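# Light items on two blue plates, return candle

## Task

Pick up the tall lit candle, use its flame to ignite whatever sits on each of the two blue plates, and then set the candle back into its holder. The plates and the curtain are fixed and cannot be moved.

## Robot and tools

Robot: two arms, left_arm and right_arm, each ending in a two-finger gripper. The fingers point along the gripper's +z axis and spread along its y axis. The reported end_effector_position is the spot between the finger pads, roughly 1 cm short of the tips.

Frames: the scene frame has its origin at table-top height, halfway between the two nominal arm bases, with +z up, +x reaching out over the table, and left_arm on the +y side (arm names do not match image left or right). Calibrated bases: left_arm at (-0.012, +0.271, +0.044) m, right_arm at (-0.042, -0.235, +0.033) m, both turned only slightly about z. Every hand pose, velocity, target and offset for an arm is given in that arm's own base frame; fixed cameras and the table use the scene frame. Rotations pivot about the Hand target position. Reported poses can be off by a few centimetres, more at long reach.

The 14-number row: used by execute_actions and move. It is one flat list covering both arms: dx, dy, dz, rx, ry, rz, opening for left_arm, then the same seven for right_arm. All values lie in [-1, 1]. The six pose numbers are offsets, not poses: they are measured from that arm's Hand target as it stood when the action or move began, along the arm's base axes. Scale: 1.0 = 0.6 m for dx, dy, dz, and 1.0 = 180 degrees for the rotation vector rx, ry, rz. Sending the same offset twice moves the arm twice. Six zeros re-command the current Hand target. Opening is absolute: +1 fully open (0.094 m), -1 closed. A 0 opening is a real command, so resend the present opening to leave a gripper unchanged.

execute_actions: actions is a list of actions; each action is up to 15 rows, one per 1/30 s step. Every row counts from the action's start pose, not from the row before. A short action keeps its final row for the remaining steps. cameras picks which images return ([] none, omitted or ["all"] all). An empty actions list just reports state and images.

move: target is either one 14-number row or a list of up to 15 rows; every row is an offset from the same starting Hand targets. Both grippers travel straight lines that finish together, taking at least 0.5 s and at most 10 s. speed is m/s per arm path (0.002 to 2.9, default 0.25; rotation capped at twice that in rad/s), one value or one per target. blend (m) rounds corners between listed targets; 0 stops at each. opening_speed sets how fast openings change (per second on the -1..+1 scale, at least 0.2); use it to close gently. grip_force caps pad force in newtons (10 to 50, persists; lower values close slowly). blocking=false returns after about 0.5 s while motion continues. Paths ignore obstacles and the other arm; faster motion means more lag, overshoot and harder contact. Avoid paths passing near an arm's own base.

wait: seconds 0 to 10; the robot holds its last command. stop: brakes a running move. zoom_image: camera name plus region [x0, y0, x1, y1] in pixels (max 504 by 504) of that camera's newest image. finished_scene: ends the scene permanently; the goal must hold without the robot.

Cameras: cam_high, cam_bench, cam_front, cam_left_wrist, cam_right_wrist, all 672x504.

Reading results: Hand target is the last commanded pose after clipping; the gripper often rests a little short of it, and the next command requests it again. Orientation commands are clipped to within 40 degrees of the measured orientation each step. The move: line reports done, off_target, moving, held or fault; limits=paced means a commanded pose was clipped, limits=held means steps were withheld. Done means within 10 mm and 2 degrees, and says nothing about contact. grip_measured uses the opening scale and reads slightly wide when empty; grip_effort_nm is gripper motor effort (negative closing) and is not pad force. Joint torques include gravity and have offsets; readings 1 to 3 wrap at ±28 N m. Velocities may be omitted when within noise. Joint limits (rad): waist -2.618..3.054, shoulder 0..3.142, elbow 0..3.142 (straight 2.901), wrist pitch and yaw ±1.571, wrist roll ±2.094.

Avoid: anything leaving the table or being set down off it (task fails); dropping the candle or releasing it while it moves; striking the fixed plates, curtain or heavy items; hard pressing; arm-to-arm contact, including one gripper closing on the other's fingers or wrist camera; strain on wrist camera cables. A blocked arm keeps pushing until commanded back past its gripper. Holding loads, stretching out or pushing at unreachable poses heats motors: MOTOR HOT appears near 75 °C, at 90 °C the arm folds and idles, at 100 °C it collapses.

Each tool is called by a JSON object that holds its "op" and its "data".

## Session

{"op": "execute_actions", "data": {"actions": []}}

Scene clock: 0.00 s.
left_arm: end_effector_position=(+0.2978, -0.0276, +0.4120) grip_measured=+1.000 grip_effort_nm=n/a end_effector_quat_wxyz=(+0.532, -0.035, +0.817, -0.219) | right_arm: end_effector_position=(+0.2776, +0.0419, +0.3694) grip_measured=+1.000 grip_effort_nm=n/a end_effector_quat_wxyz=(+0.587, +0.132, +0.796, +0.072)
Joint positions: left_arm=[0.209 1.011 1.446 -0.834 0.521 -0.227 0.094] | right_arm=[0.426 0.813 1.146 -0.674 0.445 0.439 0.094]
Joint velocities: within noise
Joint torques (N m): no reading
Heat: left arm: 41 °C; right arm: 55 °C.
Hand target: left_arm +0.2956, -0.0286, +0.4187; +0.541, -0.030, +0.812, -0.219 | right_arm +0.2758, +0.0404, +0.3756; +0.593, +0.134, +0.791, +0.074
Tool commands: left_gripper/opening=+1.0 right_gripper/opening=+1.0

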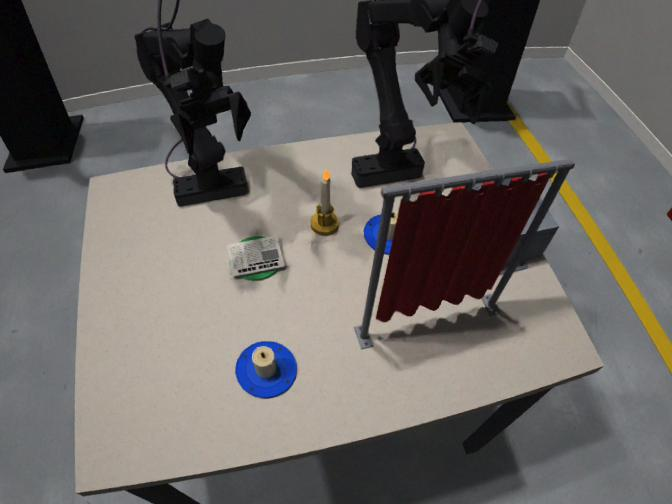

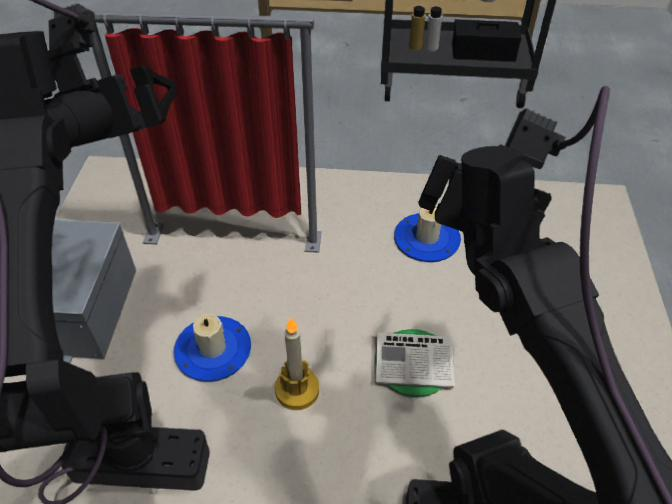

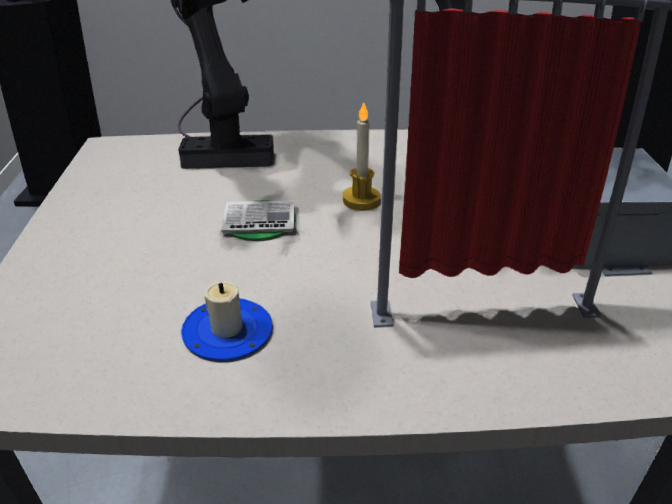

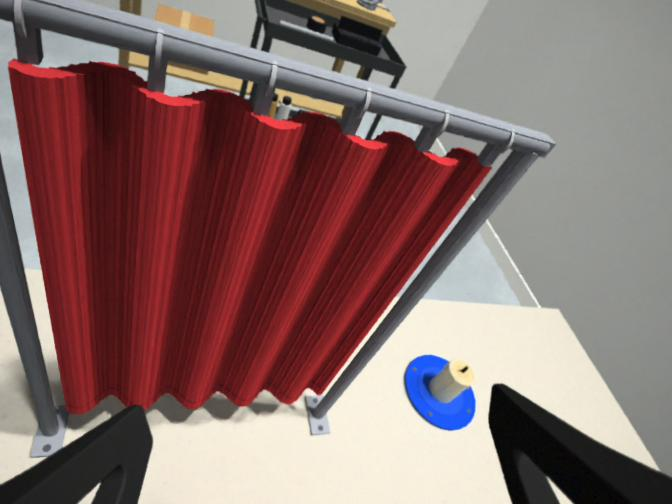

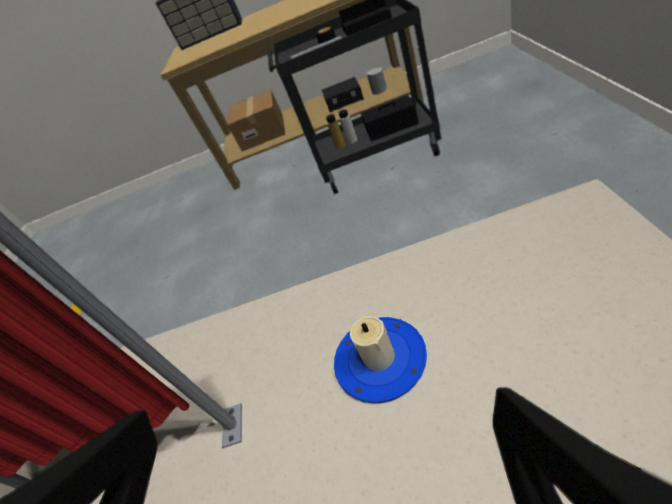

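{"op": "move", "data": {"target": [-0.08,0.3,0.05,0,0,0.2,1,-0.226,0.299,-0.293,-0.0816,-0.0462,0.3147,1]}}

Scene clock: 4.47 s.
left_arm: end_effector_position=(+0.2503, +0.1522, +0.4373) grip_measured=+1.000 grip_effort_nm=0.03 end_effector_quat_wxyz=(+0.572, -0.286, +0.768, -0.049) | right_arm: end_effector_position=(+0.1403, +0.2170, +0.2019) grip_measured=+1.000 grip_effort_nm=-0.02 end_effector_quat_wxyz=(+0.550, -0.331, +0.722, +0.256)
Joint positions: left_arm=[0.881 1.072 1.61 -0.955 0.569 -0.207 0.094] | right_arm=[1.244 0.379 0.35 -0.257 0.364 0.11 0.094]
Joint torques (N m): left_arm=[0.62 -0.92 7.6 1.64 0.15 -0.03] | right_arm=[0.31 2.77 6.48 2.42 0.05 -0.07]
Heat: left arm: 41 °C; right arm: 55 °C.
Hand target: left_arm +0.2477, +0.1514, +0.4487; +0.582, -0.279, +0.763, -0.041 | right_arm +0.1401, +0.2198, +0.1999; +0.552, -0.335, +0.719, +0.257
Off the commanded pose: left_arm 0.012 m, 2 deg | right_arm 0.003 m, 1 deg.
move: off_target (left_arm)

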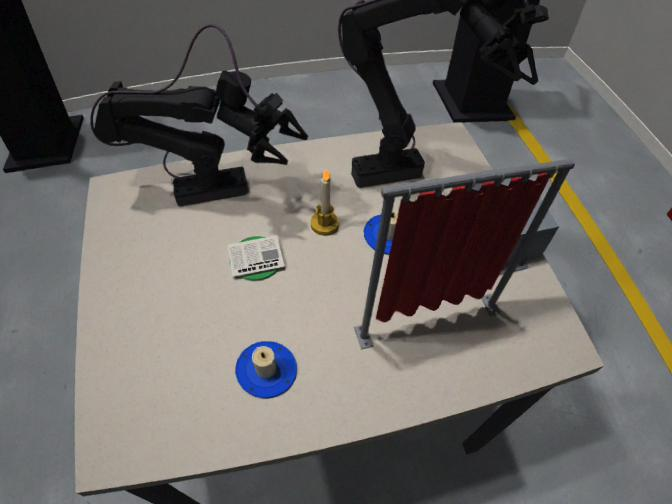

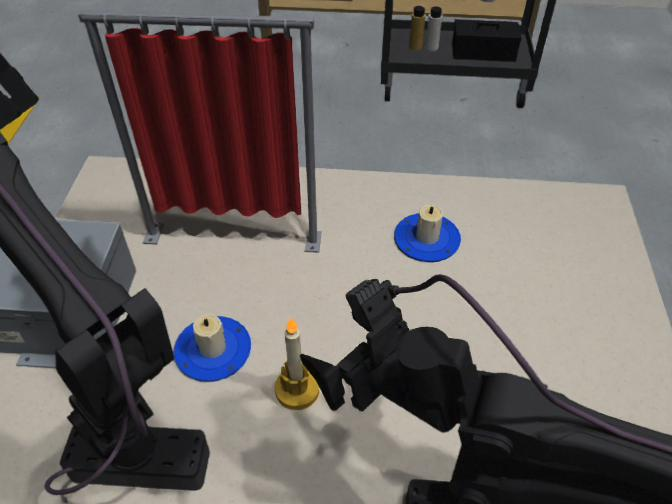

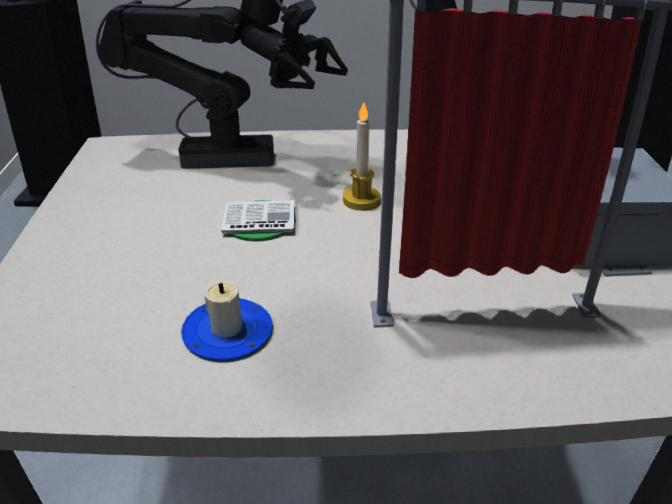

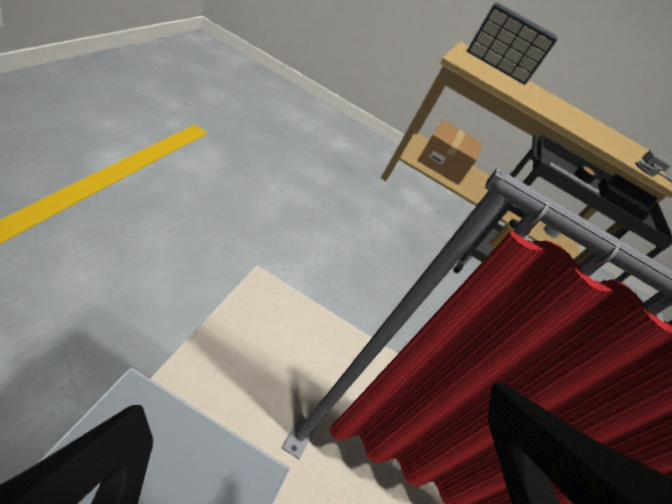

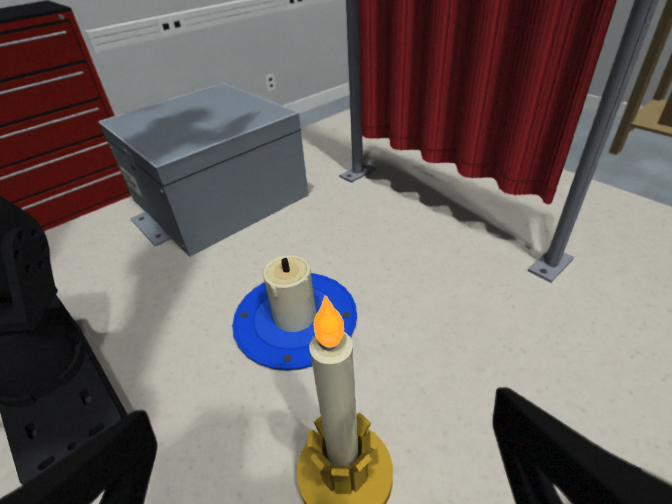

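{"op": "move", "data": {"target": [0,0,0,0,0,0,1,0.035,0.013,-0.223,0,0,0,0.4]}}

{"op": "zoom_image", "data": {"camera": "cam_right_wrist", "region": [90, 0, 590, 504]}}

{"op": "zoom_image", "data": {"camera": "cam_bench", "region": [180, 250, 480, 475]}}

{"op": "zoom_image", "data": {"camera": "cam_front", "region": [180, 40, 440, 240]}}

Scene clock: 7.77 s.
left_arm: end_effector_position=(+0.2503, +0.1522, +0.4373) grip_measured=+1.000 grip_effort_nm=0.02 end_effector_quat_wxyz=(+0.572, -0.286, +0.768, -0.049) | right_arm: end_effector_position=(+0.1596, +0.2284, +0.0649) grip_measured=+0.402 grip_effort_nm=-0.14 end_effector_quat_wxyz=(+0.488, -0.354, +0.767, +0.217)
Joint positions: left_arm=[0.881 1.072 1.61 -0.955 0.569 -0.207 0.094] | right_arm=[1.105 0.874 0.008 0.411 0.229 0.097 0.066]
Joint torques (N m): left_arm=[0.61 -0.92 7.61 1.65 0.16 -0.04] | right_arm=[-0.17 0.39 5.86 2.4 0.09 0.04]
Heat: left arm: 42 °C; right arm: 56 °C.
Hand target: left_arm +0.2477, +0.1514, +0.4487; +0.582, -0.279, +0.763, -0.041 | right_arm +0.1611, +0.2275, +0.0659; +0.552, -0.335, +0.719, +0.257
Off the commanded pose: left_arm 0.012 m, 2 deg | right_arm 0.002 m, 11 deg.
joint sent to its limit (right arm) — joint 3 (elbow), lower limit, where the elbow is as bent as it goes. The joint targets are off in orientation, not in position.
move: off_target (left_arm, right_arm)

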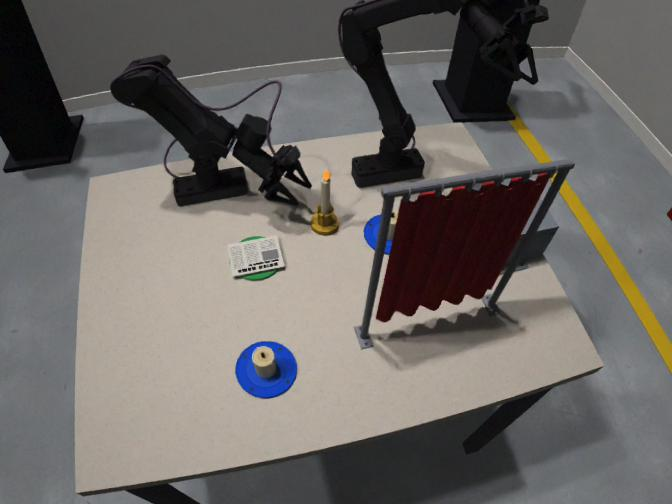

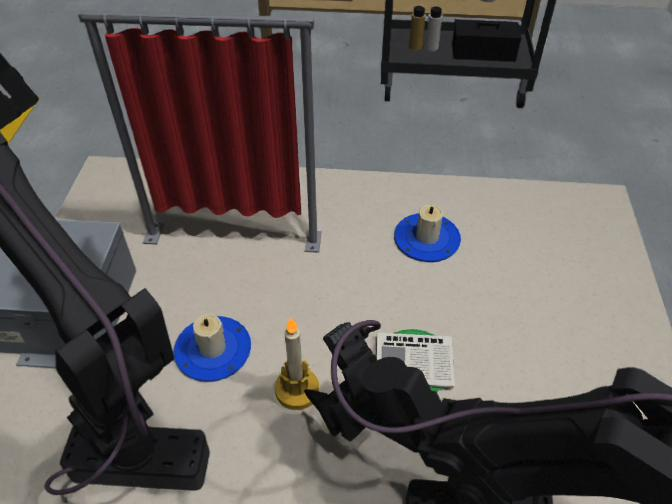

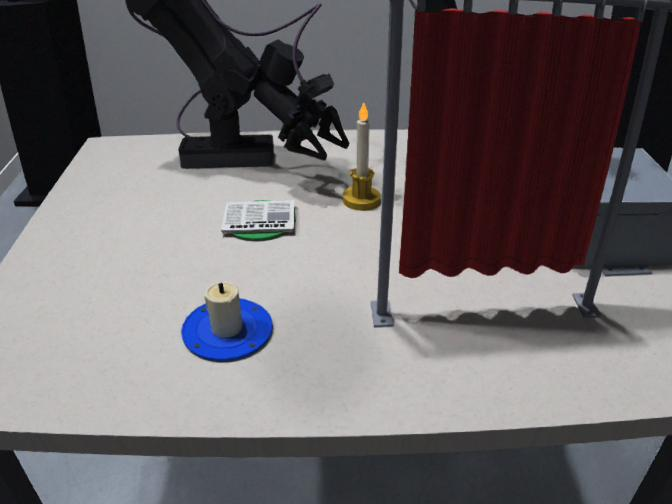

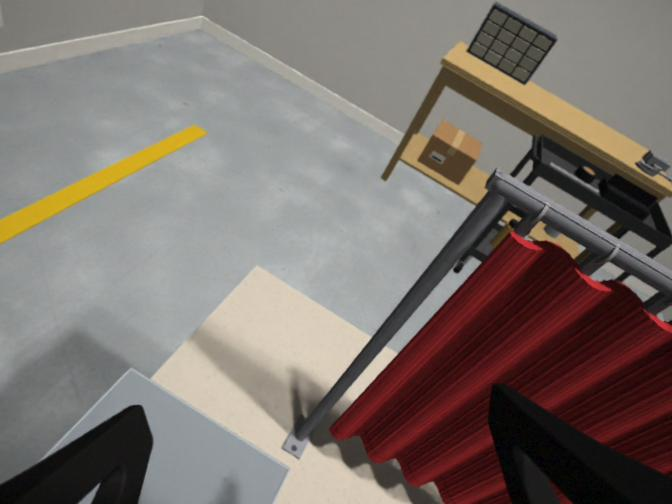

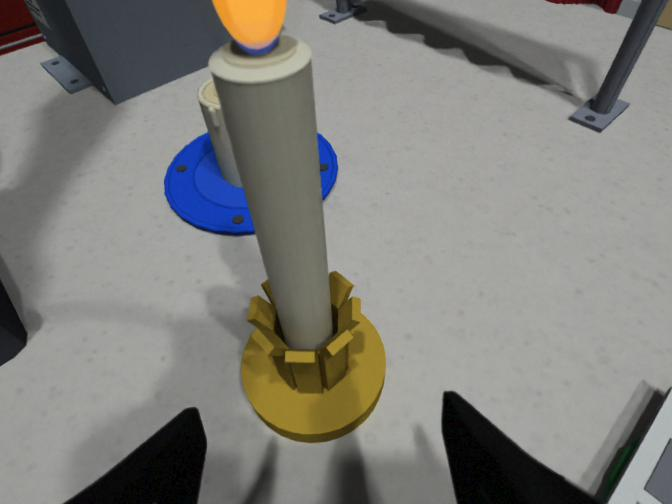

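Scaled by 1.000.

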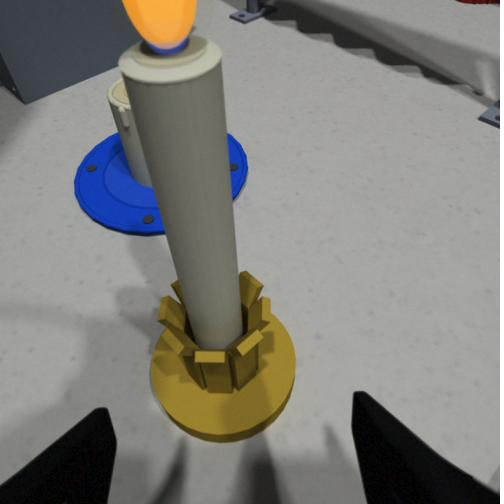

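Scaled by 1.680 from the camera's 672x504 image, which has a finer 960x720 frame.

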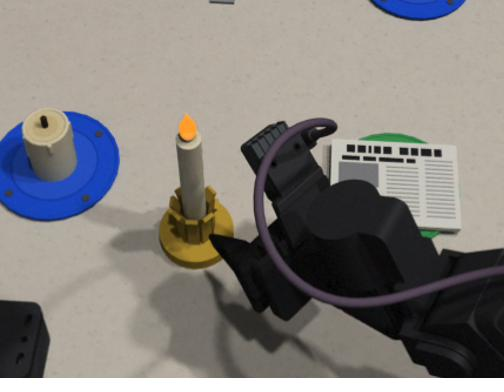

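Scaled by 1.938 from the camera's 672x504 image, which has a finer 960x720 frame.

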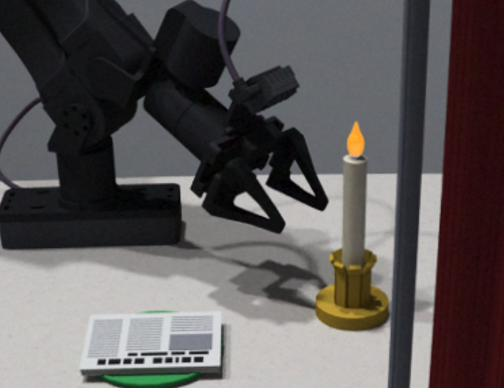

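{"op": "move", "data": {"target": [0,0,0,0,0,0,1,0.0167,0.041,0,0,0,0.039,0.3], "speed": 0.12, "cameras": ["cam_right_wrist","cam_bench","cam_front"]}}

{"op": "zoom_image", "data": {"camera": "cam_front", "region": [260, 80, 430, 230]}}

{"op": "zoom_image", "data": {"camera": "cam_bench", "region": [200, 290, 400, 440]}}

Scene clock: 10.27 s.
left_arm: end_effector_position=(+0.2503, +0.1522, +0.4373) grip_measured=+1.000 grip_effort_nm=0.03 end_effector_quat_wxyz=(+0.572, -0.286, +0.768, -0.049) | right_arm: end_effector_position=(+0.1714, +0.2537, +0.0660) grip_measured=+0.302 grip_effort_nm=-0.14 end_effector_quat_wxyz=(+0.496, -0.390, +0.727, +0.271)
Joint positions: left_arm=[0.881 1.072 1.61 -0.955 0.569 -0.207 0.094] | right_arm=[0.951 1.248 0.008 0.87 -0.039 -0.008 0.061]
Joint torques (N m): left_arm=[0.61 -0.94 7.61 1.64 0.15 -0.03] | right_arm=[-0.8 -0.94 4.44 2.51 -0.11 -0.11]
Heat: left arm: 42 °C; right arm: 56 °C.
Hand target: left_arm +0.2477, +0.1514, +0.4487; +0.582, -0.279, +0.763, -0.041 | right_arm +0.1711, +0.2521, +0.0660; +0.535, -0.379, +0.697, +0.290
Off the commanded pose: left_arm 0.012 m, 2 deg | right_arm 0.002 m, 6 deg.
joint sent to its limit (right arm) — joint 3 (elbow), lower limit, where the elbow is as bent as it goes. The joint targets are off in orientation, not in position.
move: off_target (left_arm, right_arm)
Images, in order (width x height): cam_bench 672x504, cam_front 672x504, cam_right_wrist 672x504.

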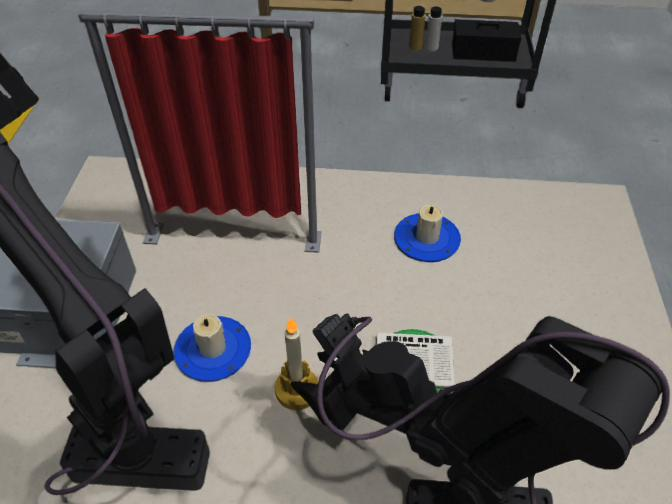

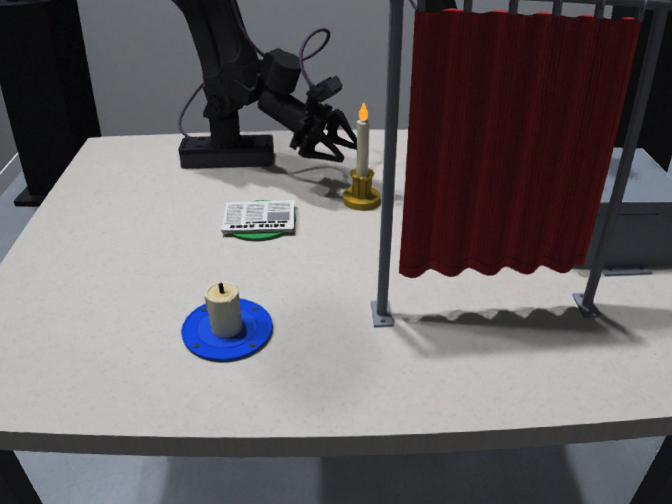

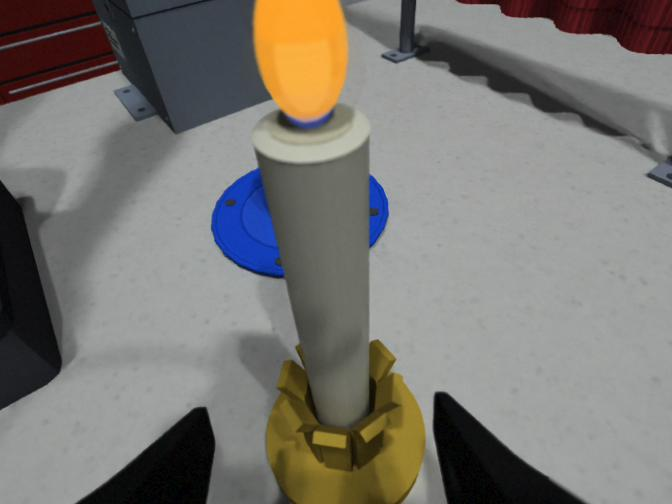

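Scaled by 2.965 from the camera's 672x504 image, which has a finer 960x720 frame.

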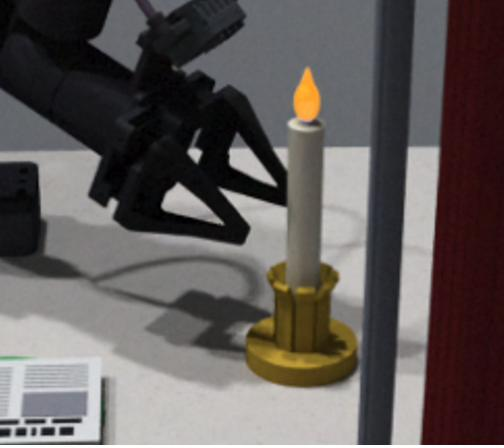

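Scaled by 2.520 from the camera's 672x504 image, which has a finer 960x720 frame.

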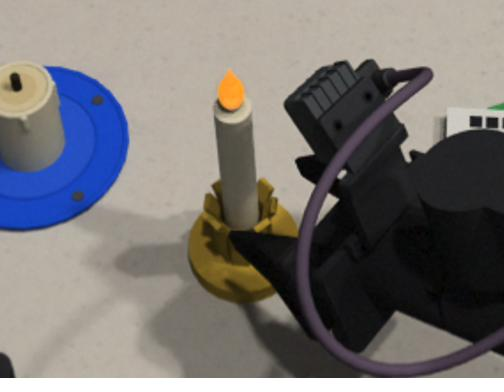

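{"op": "move", "data": {"target": [0,0,0,0,0,0,1,0.0333,0.045,0.003,0,0,0,0.3], "speed": 0.1, "cameras": ["cam_bench","cam_front","cam_right_wrist"]}}

{"op": "zoom_image", "data": {"camera": "cam_front", "region": [260, 80, 430, 230]}}

{"op": "zoom_image", "data": {"camera": "cam_bench", "region": [200, 290, 400, 440]}}

Scene clock: 12.43 s.
left_arm: end_effector_position=(+0.2503, +0.1522, +0.4373) grip_measured=+1.000 grip_effort_nm=0.02 end_effector_quat_wxyz=(+0.572, -0.286, +0.768, -0.049) | right_arm: end_effector_position=(+0.1857, +0.2733, +0.0586) grip_measured=+0.302 grip_effort_nm=-0.14 end_effector_quat_wxyz=(+0.521, -0.382, +0.709, +0.284)
Joint positions: left_arm=[0.881 1.072 1.61 -0.955 0.569 -0.207 0.094] | right_arm=[0.947 1.67 0.038 1.33 -0.043 -0.008 0.061]
Joint velocities: left_arm=[within noise] | right_arm=[-0.007 0.007 -0.022 0.154 0.007 -0.037 0]
Joint torques (N m): left_arm=[0.61 -0.94 7.6 1.64 0.15 -0.03] | right_arm=[-0.77 -2.41 4.6 2.59 -0.11 -0.06]
Heat: left arm: 42 °C; right arm: 56 °C.
Hand target: left_arm +0.2477, +0.1514, +0.4487; +0.582, -0.279, +0.763, -0.041 | right_arm +0.1911, +0.2792, +0.0679; +0.535, -0.379, +0.697, +0.290
Off the commanded pose: left_arm 0.012 m, 2 deg | right_arm 0.012 m, 2 deg.
move: off_target (left_arm, right_arm)
Images, in order (width x height): cam_bench 672x504, cam_front 672x504, cam_right_wrist 672x504.

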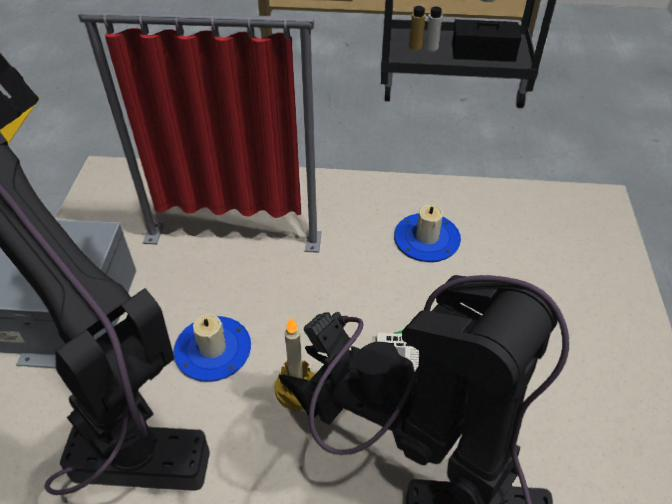

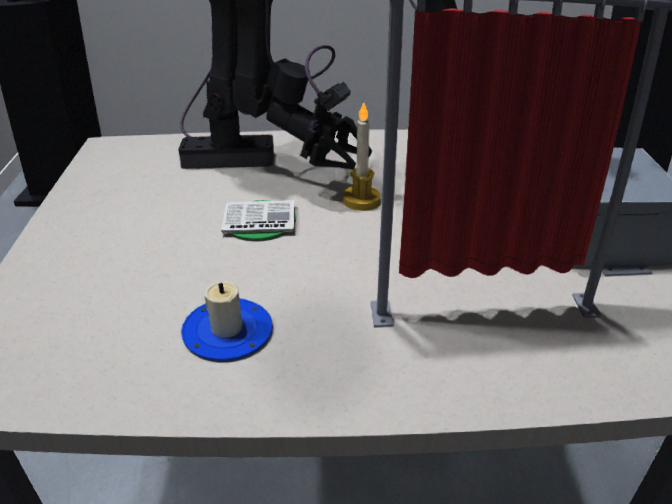

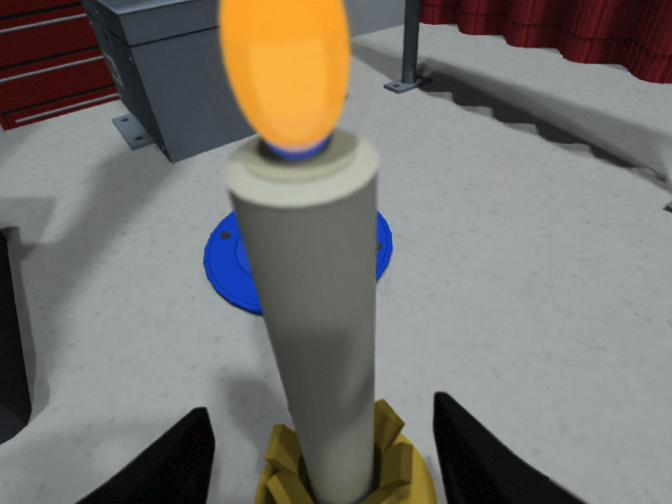

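Scaled by 2.965 from the camera's 672x504 image, which has a finer 960x720 frame.

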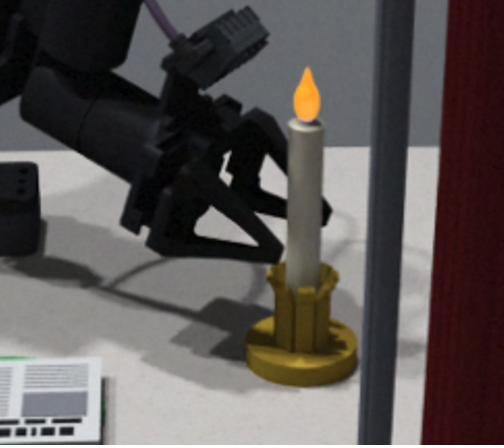

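Scaled by 2.520 from the camera's 672x504 image, which has a finer 960x720 frame.

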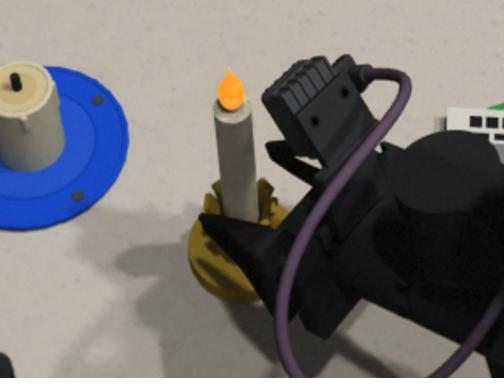

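{"op": "move", "data": {"target": [0,0,0,0,0,0,1,0.005,0.007,0.038,0,0,0,0.3], "speed": 0.1, "cameras": ["cam_bench","cam_front","cam_right_wrist"]}}

{"op": "zoom_image", "data": {"camera": "cam_front", "region": [260, 80, 430, 230]}}

{"op": "zoom_image", "data": {"camera": "cam_bench", "region": [200, 290, 400, 440]}}

Scene clock: 13.93 s.
left_arm: end_effector_position=(+0.2503, +0.1522, +0.4373) grip_measured=+1.000 grip_effort_nm=0.03 end_effector_quat_wxyz=(+0.572, -0.286, +0.768, -0.049) | right_arm: end_effector_position=(+0.1888, +0.2776, +0.0756) grip_measured=+0.302 grip_effort_nm=-0.14 end_effector_quat_wxyz=(+0.519, -0.382, +0.710, +0.283)
Joint positions: left_arm=[0.881 1.072 1.61 -0.955 0.569 -0.207 0.094] | right_arm=[0.947 1.472 0.08 1.087 -0.043 -0.008 0.061]
Joint torques (N m): left_arm=[0.61 -0.91 7.6 1.64 0.15 -0.04] | right_arm=[-0.68 -4.98 6.27 2.17 -0.12 -0.05]
Heat: left arm: 42 °C; right arm: 56 °C.
Hand target: left_arm +0.2477, +0.1514, +0.4487; +0.582, -0.279, +0.763, -0.041 | right_arm +0.1941, +0.2834, +0.0906; +0.535, -0.379, +0.697, +0.290
Off the commanded pose: left_arm 0.012 m, 2 deg | right_arm 0.017 m, 3 deg.
move: off_target (left_arm, right_arm)
Images, in order (width x height): cam_bench 672x504, cam_front 672x504, cam_right_wrist 672x504.

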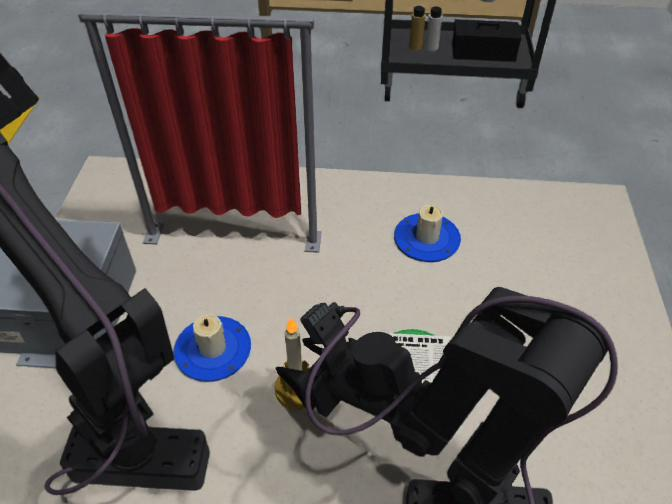

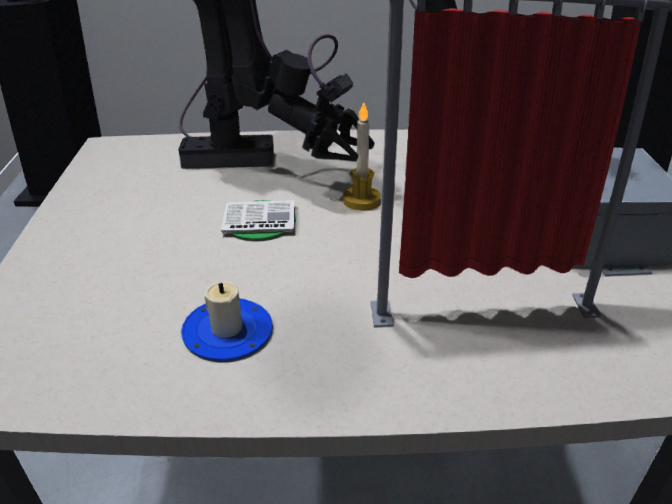

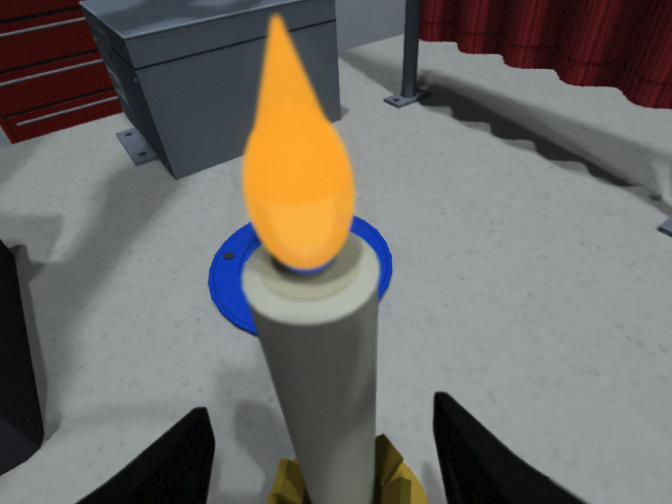

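Scaled by 2.965 from the camera's 672x504 image, which has a finer 960x720 frame.

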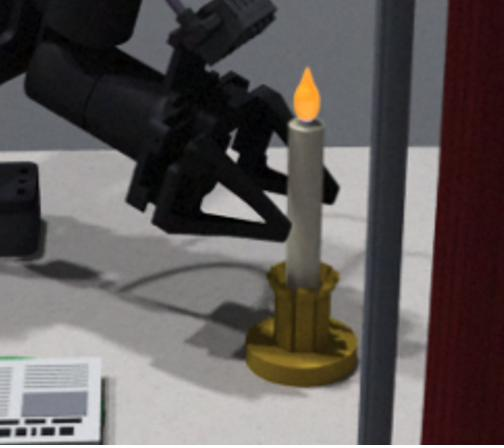

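Scaled by 2.520 from the camera's 672x504 image, which has a finer 960x720 frame.

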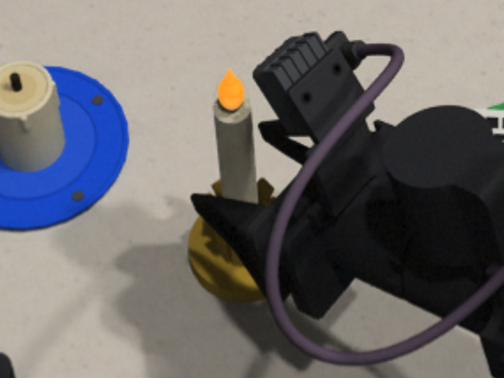

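{"op": "move", "data": {"target": [[0,0,0,0,0,0,1,0.0157,0.0113,0,0,0,0,0.3],[0,0,0,0,0,0,1,0.0157,0.0113,0,0,0,0,-0.8]], "speed": 0.1, "opening_speed": 0.5, "grip_force": 30, "cameras": ["cam_bench","cam_front","cam_right_wrist"]}}

{"op": "zoom_image", "data": {"camera": "cam_front", "region": [260, 80, 430, 230]}}

Scene clock: 17.67 s.
left_arm: end_effector_position=(+0.2503, +0.1522, +0.4373) grip_measured=+1.000 grip_effort_nm=0.02 end_effector_quat_wxyz=(+0.572, -0.286, +0.768, -0.049) | right_arm: end_effector_position=(+0.1980, +0.2849, +0.0842) grip_measured=-0.535 grip_effort_nm=-0.64 end_effector_quat_wxyz=(+0.527, -0.379, +0.704, +0.288)
Joint positions: left_arm=[0.881 1.072 1.61 -0.955 0.569 -0.207 0.094] | right_arm=[0.928 1.487 0.12 1.084 -0.064 -0.011 0.022]
Joint torques (N m): left_arm=[0.61 -0.91 7.6 1.64 0.15 -0.03] | right_arm=[-0.72 -2.22 6.48 2.31 -0.1 -0.09]
Heat: left arm: 42 °C; right arm: 56 °C.
Hand target: left_arm +0.2477, +0.1514, +0.4487; +0.582, -0.279, +0.763, -0.041 | right_arm +0.2035, +0.2901, +0.0905; +0.535, -0.379, +0.697, +0.290
Off the commanded pose: left_arm 0.012 m, 2 deg | right_arm 0.010 m, 1 deg.
grip_force (N): 30, 30
move: off_target (left_arm)
Images, in order (width x height): cam_bench 672x504, cam_front 672x504, cam_right_wrist 672x504.

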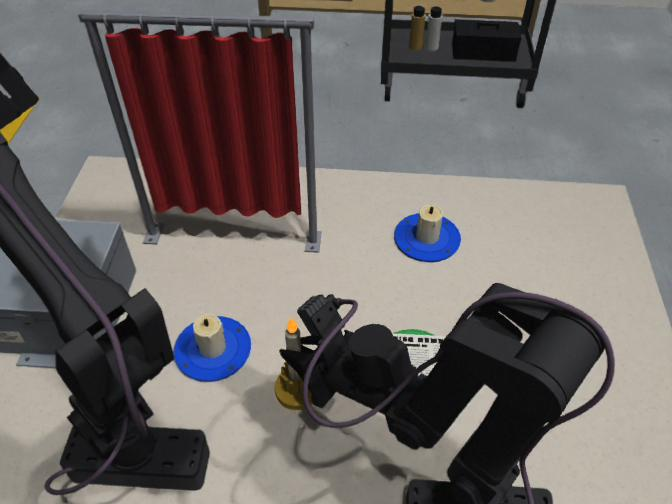

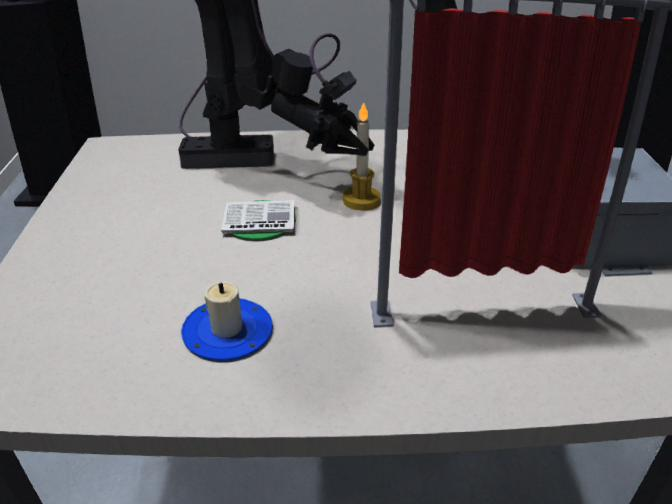

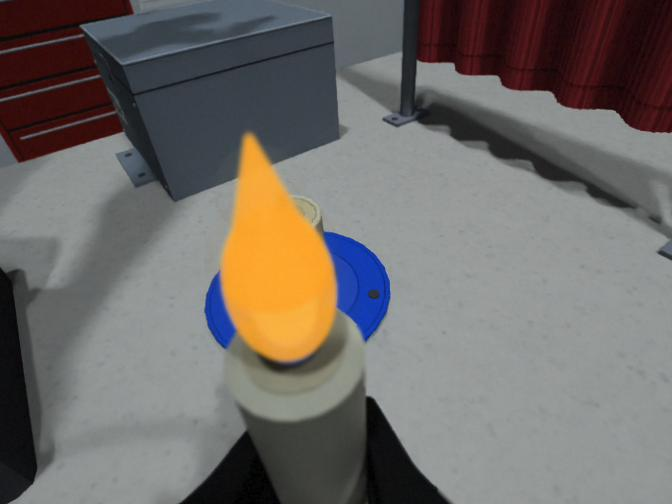

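Scaled by 2.965 from the camera's 672x504 image, which has a finer 960x720 frame.

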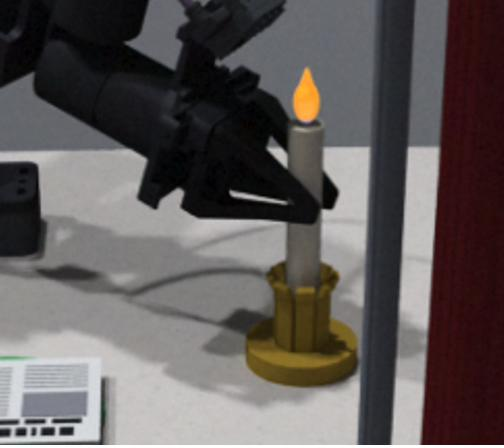

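{"op": "move", "data": {"target": [0,0,0,0,0,0,1,-0.005,-0.004,0.2,0,0,0,-0.8], "speed": 0.15}}

{"op": "zoom_image", "data": {"camera": "cam_front", "region": [260, 30, 430, 230]}}

Scene clock: 19.60 s.
left_arm: end_effector_position=(+0.2503, +0.1522, +0.4373) grip_measured=+1.000 grip_effort_nm=0.03 end_effector_quat_wxyz=(+0.572, -0.286, +0.768, -0.049) | right_arm: end_effector_position=(+0.1970, +0.2837, +0.1842) grip_measured=-0.536 grip_effort_nm=-0.67 end_effector_quat_wxyz=(+0.510, -0.385, +0.717, +0.280)
Joint positions: left_arm=[0.881 1.072 1.61 -0.955 0.569 -0.207 0.094] | right_arm=[0.928 0.944 0.434 0.18 -0.064 -0.011 0.022]
Joint torques (N m): left_arm=[0.59 -0.92 7.61 1.64 0.15 -0.04] | right_arm=[-0.2 -2.74 10.36 2.37 -0.06 -0.07]
Heat: left arm: 42 °C; right arm: 56 °C.
Hand target: left_arm +0.2477, +0.1514, +0.4487; +0.582, -0.279, +0.763, -0.041 | right_arm +0.2005, +0.2877, +0.2106; +0.535, -0.379, +0.697, +0.290
Off the commanded pose: left_arm 0.012 m, 2 deg | right_arm 0.027 m, 4 deg.
grip_force (N): 30, 30
move: off_target (left_arm, right_arm)

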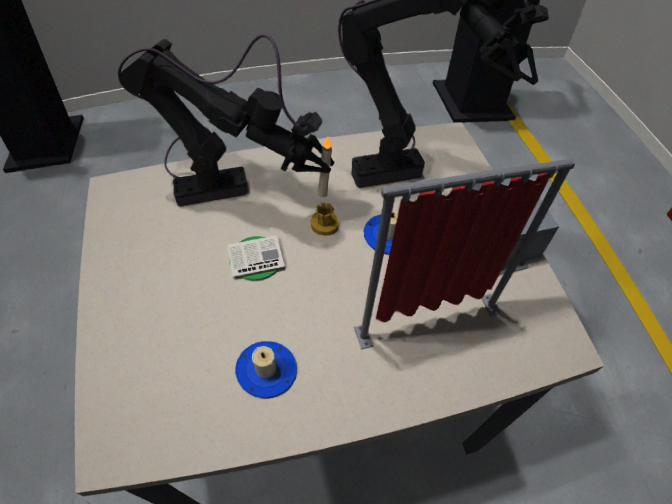

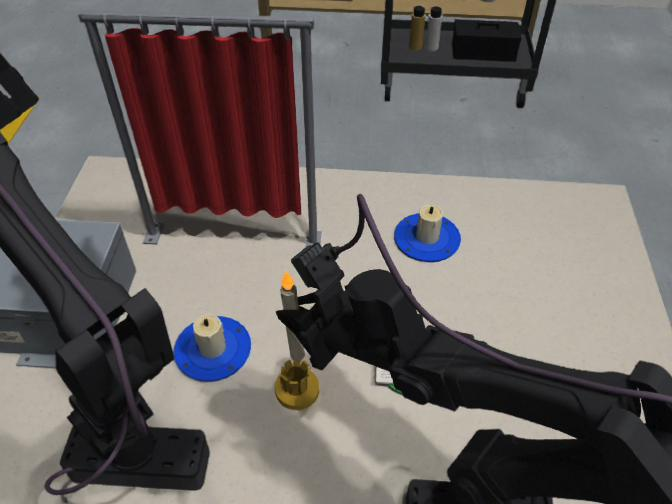

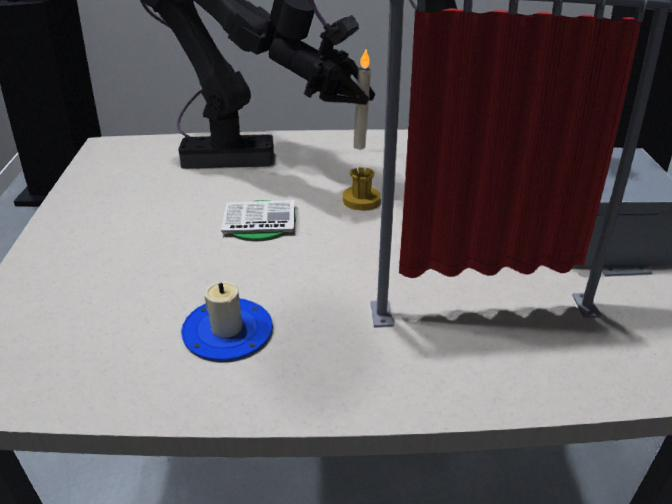

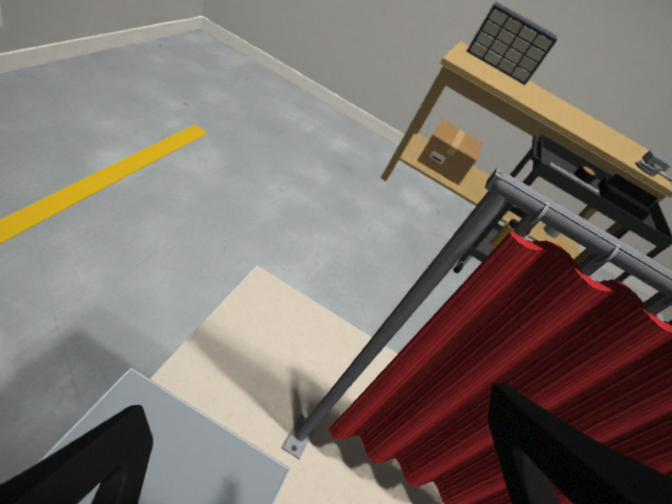

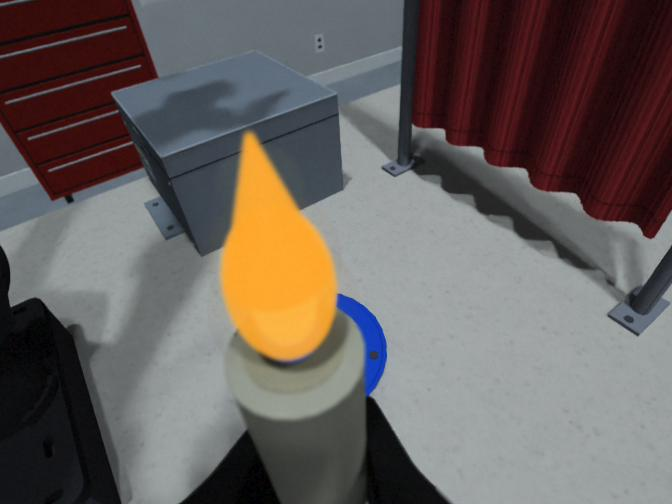

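Scaled by 2.520 from the camera's 672x504 image, which has a finer 960x720 frame.

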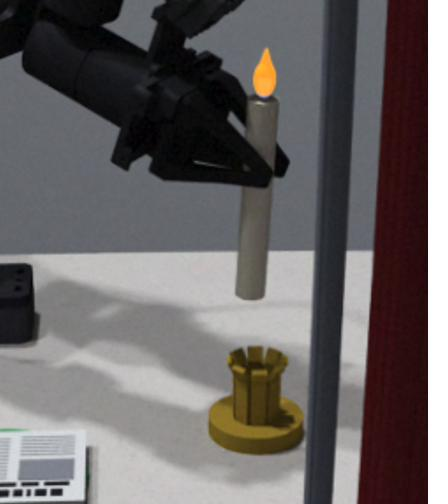

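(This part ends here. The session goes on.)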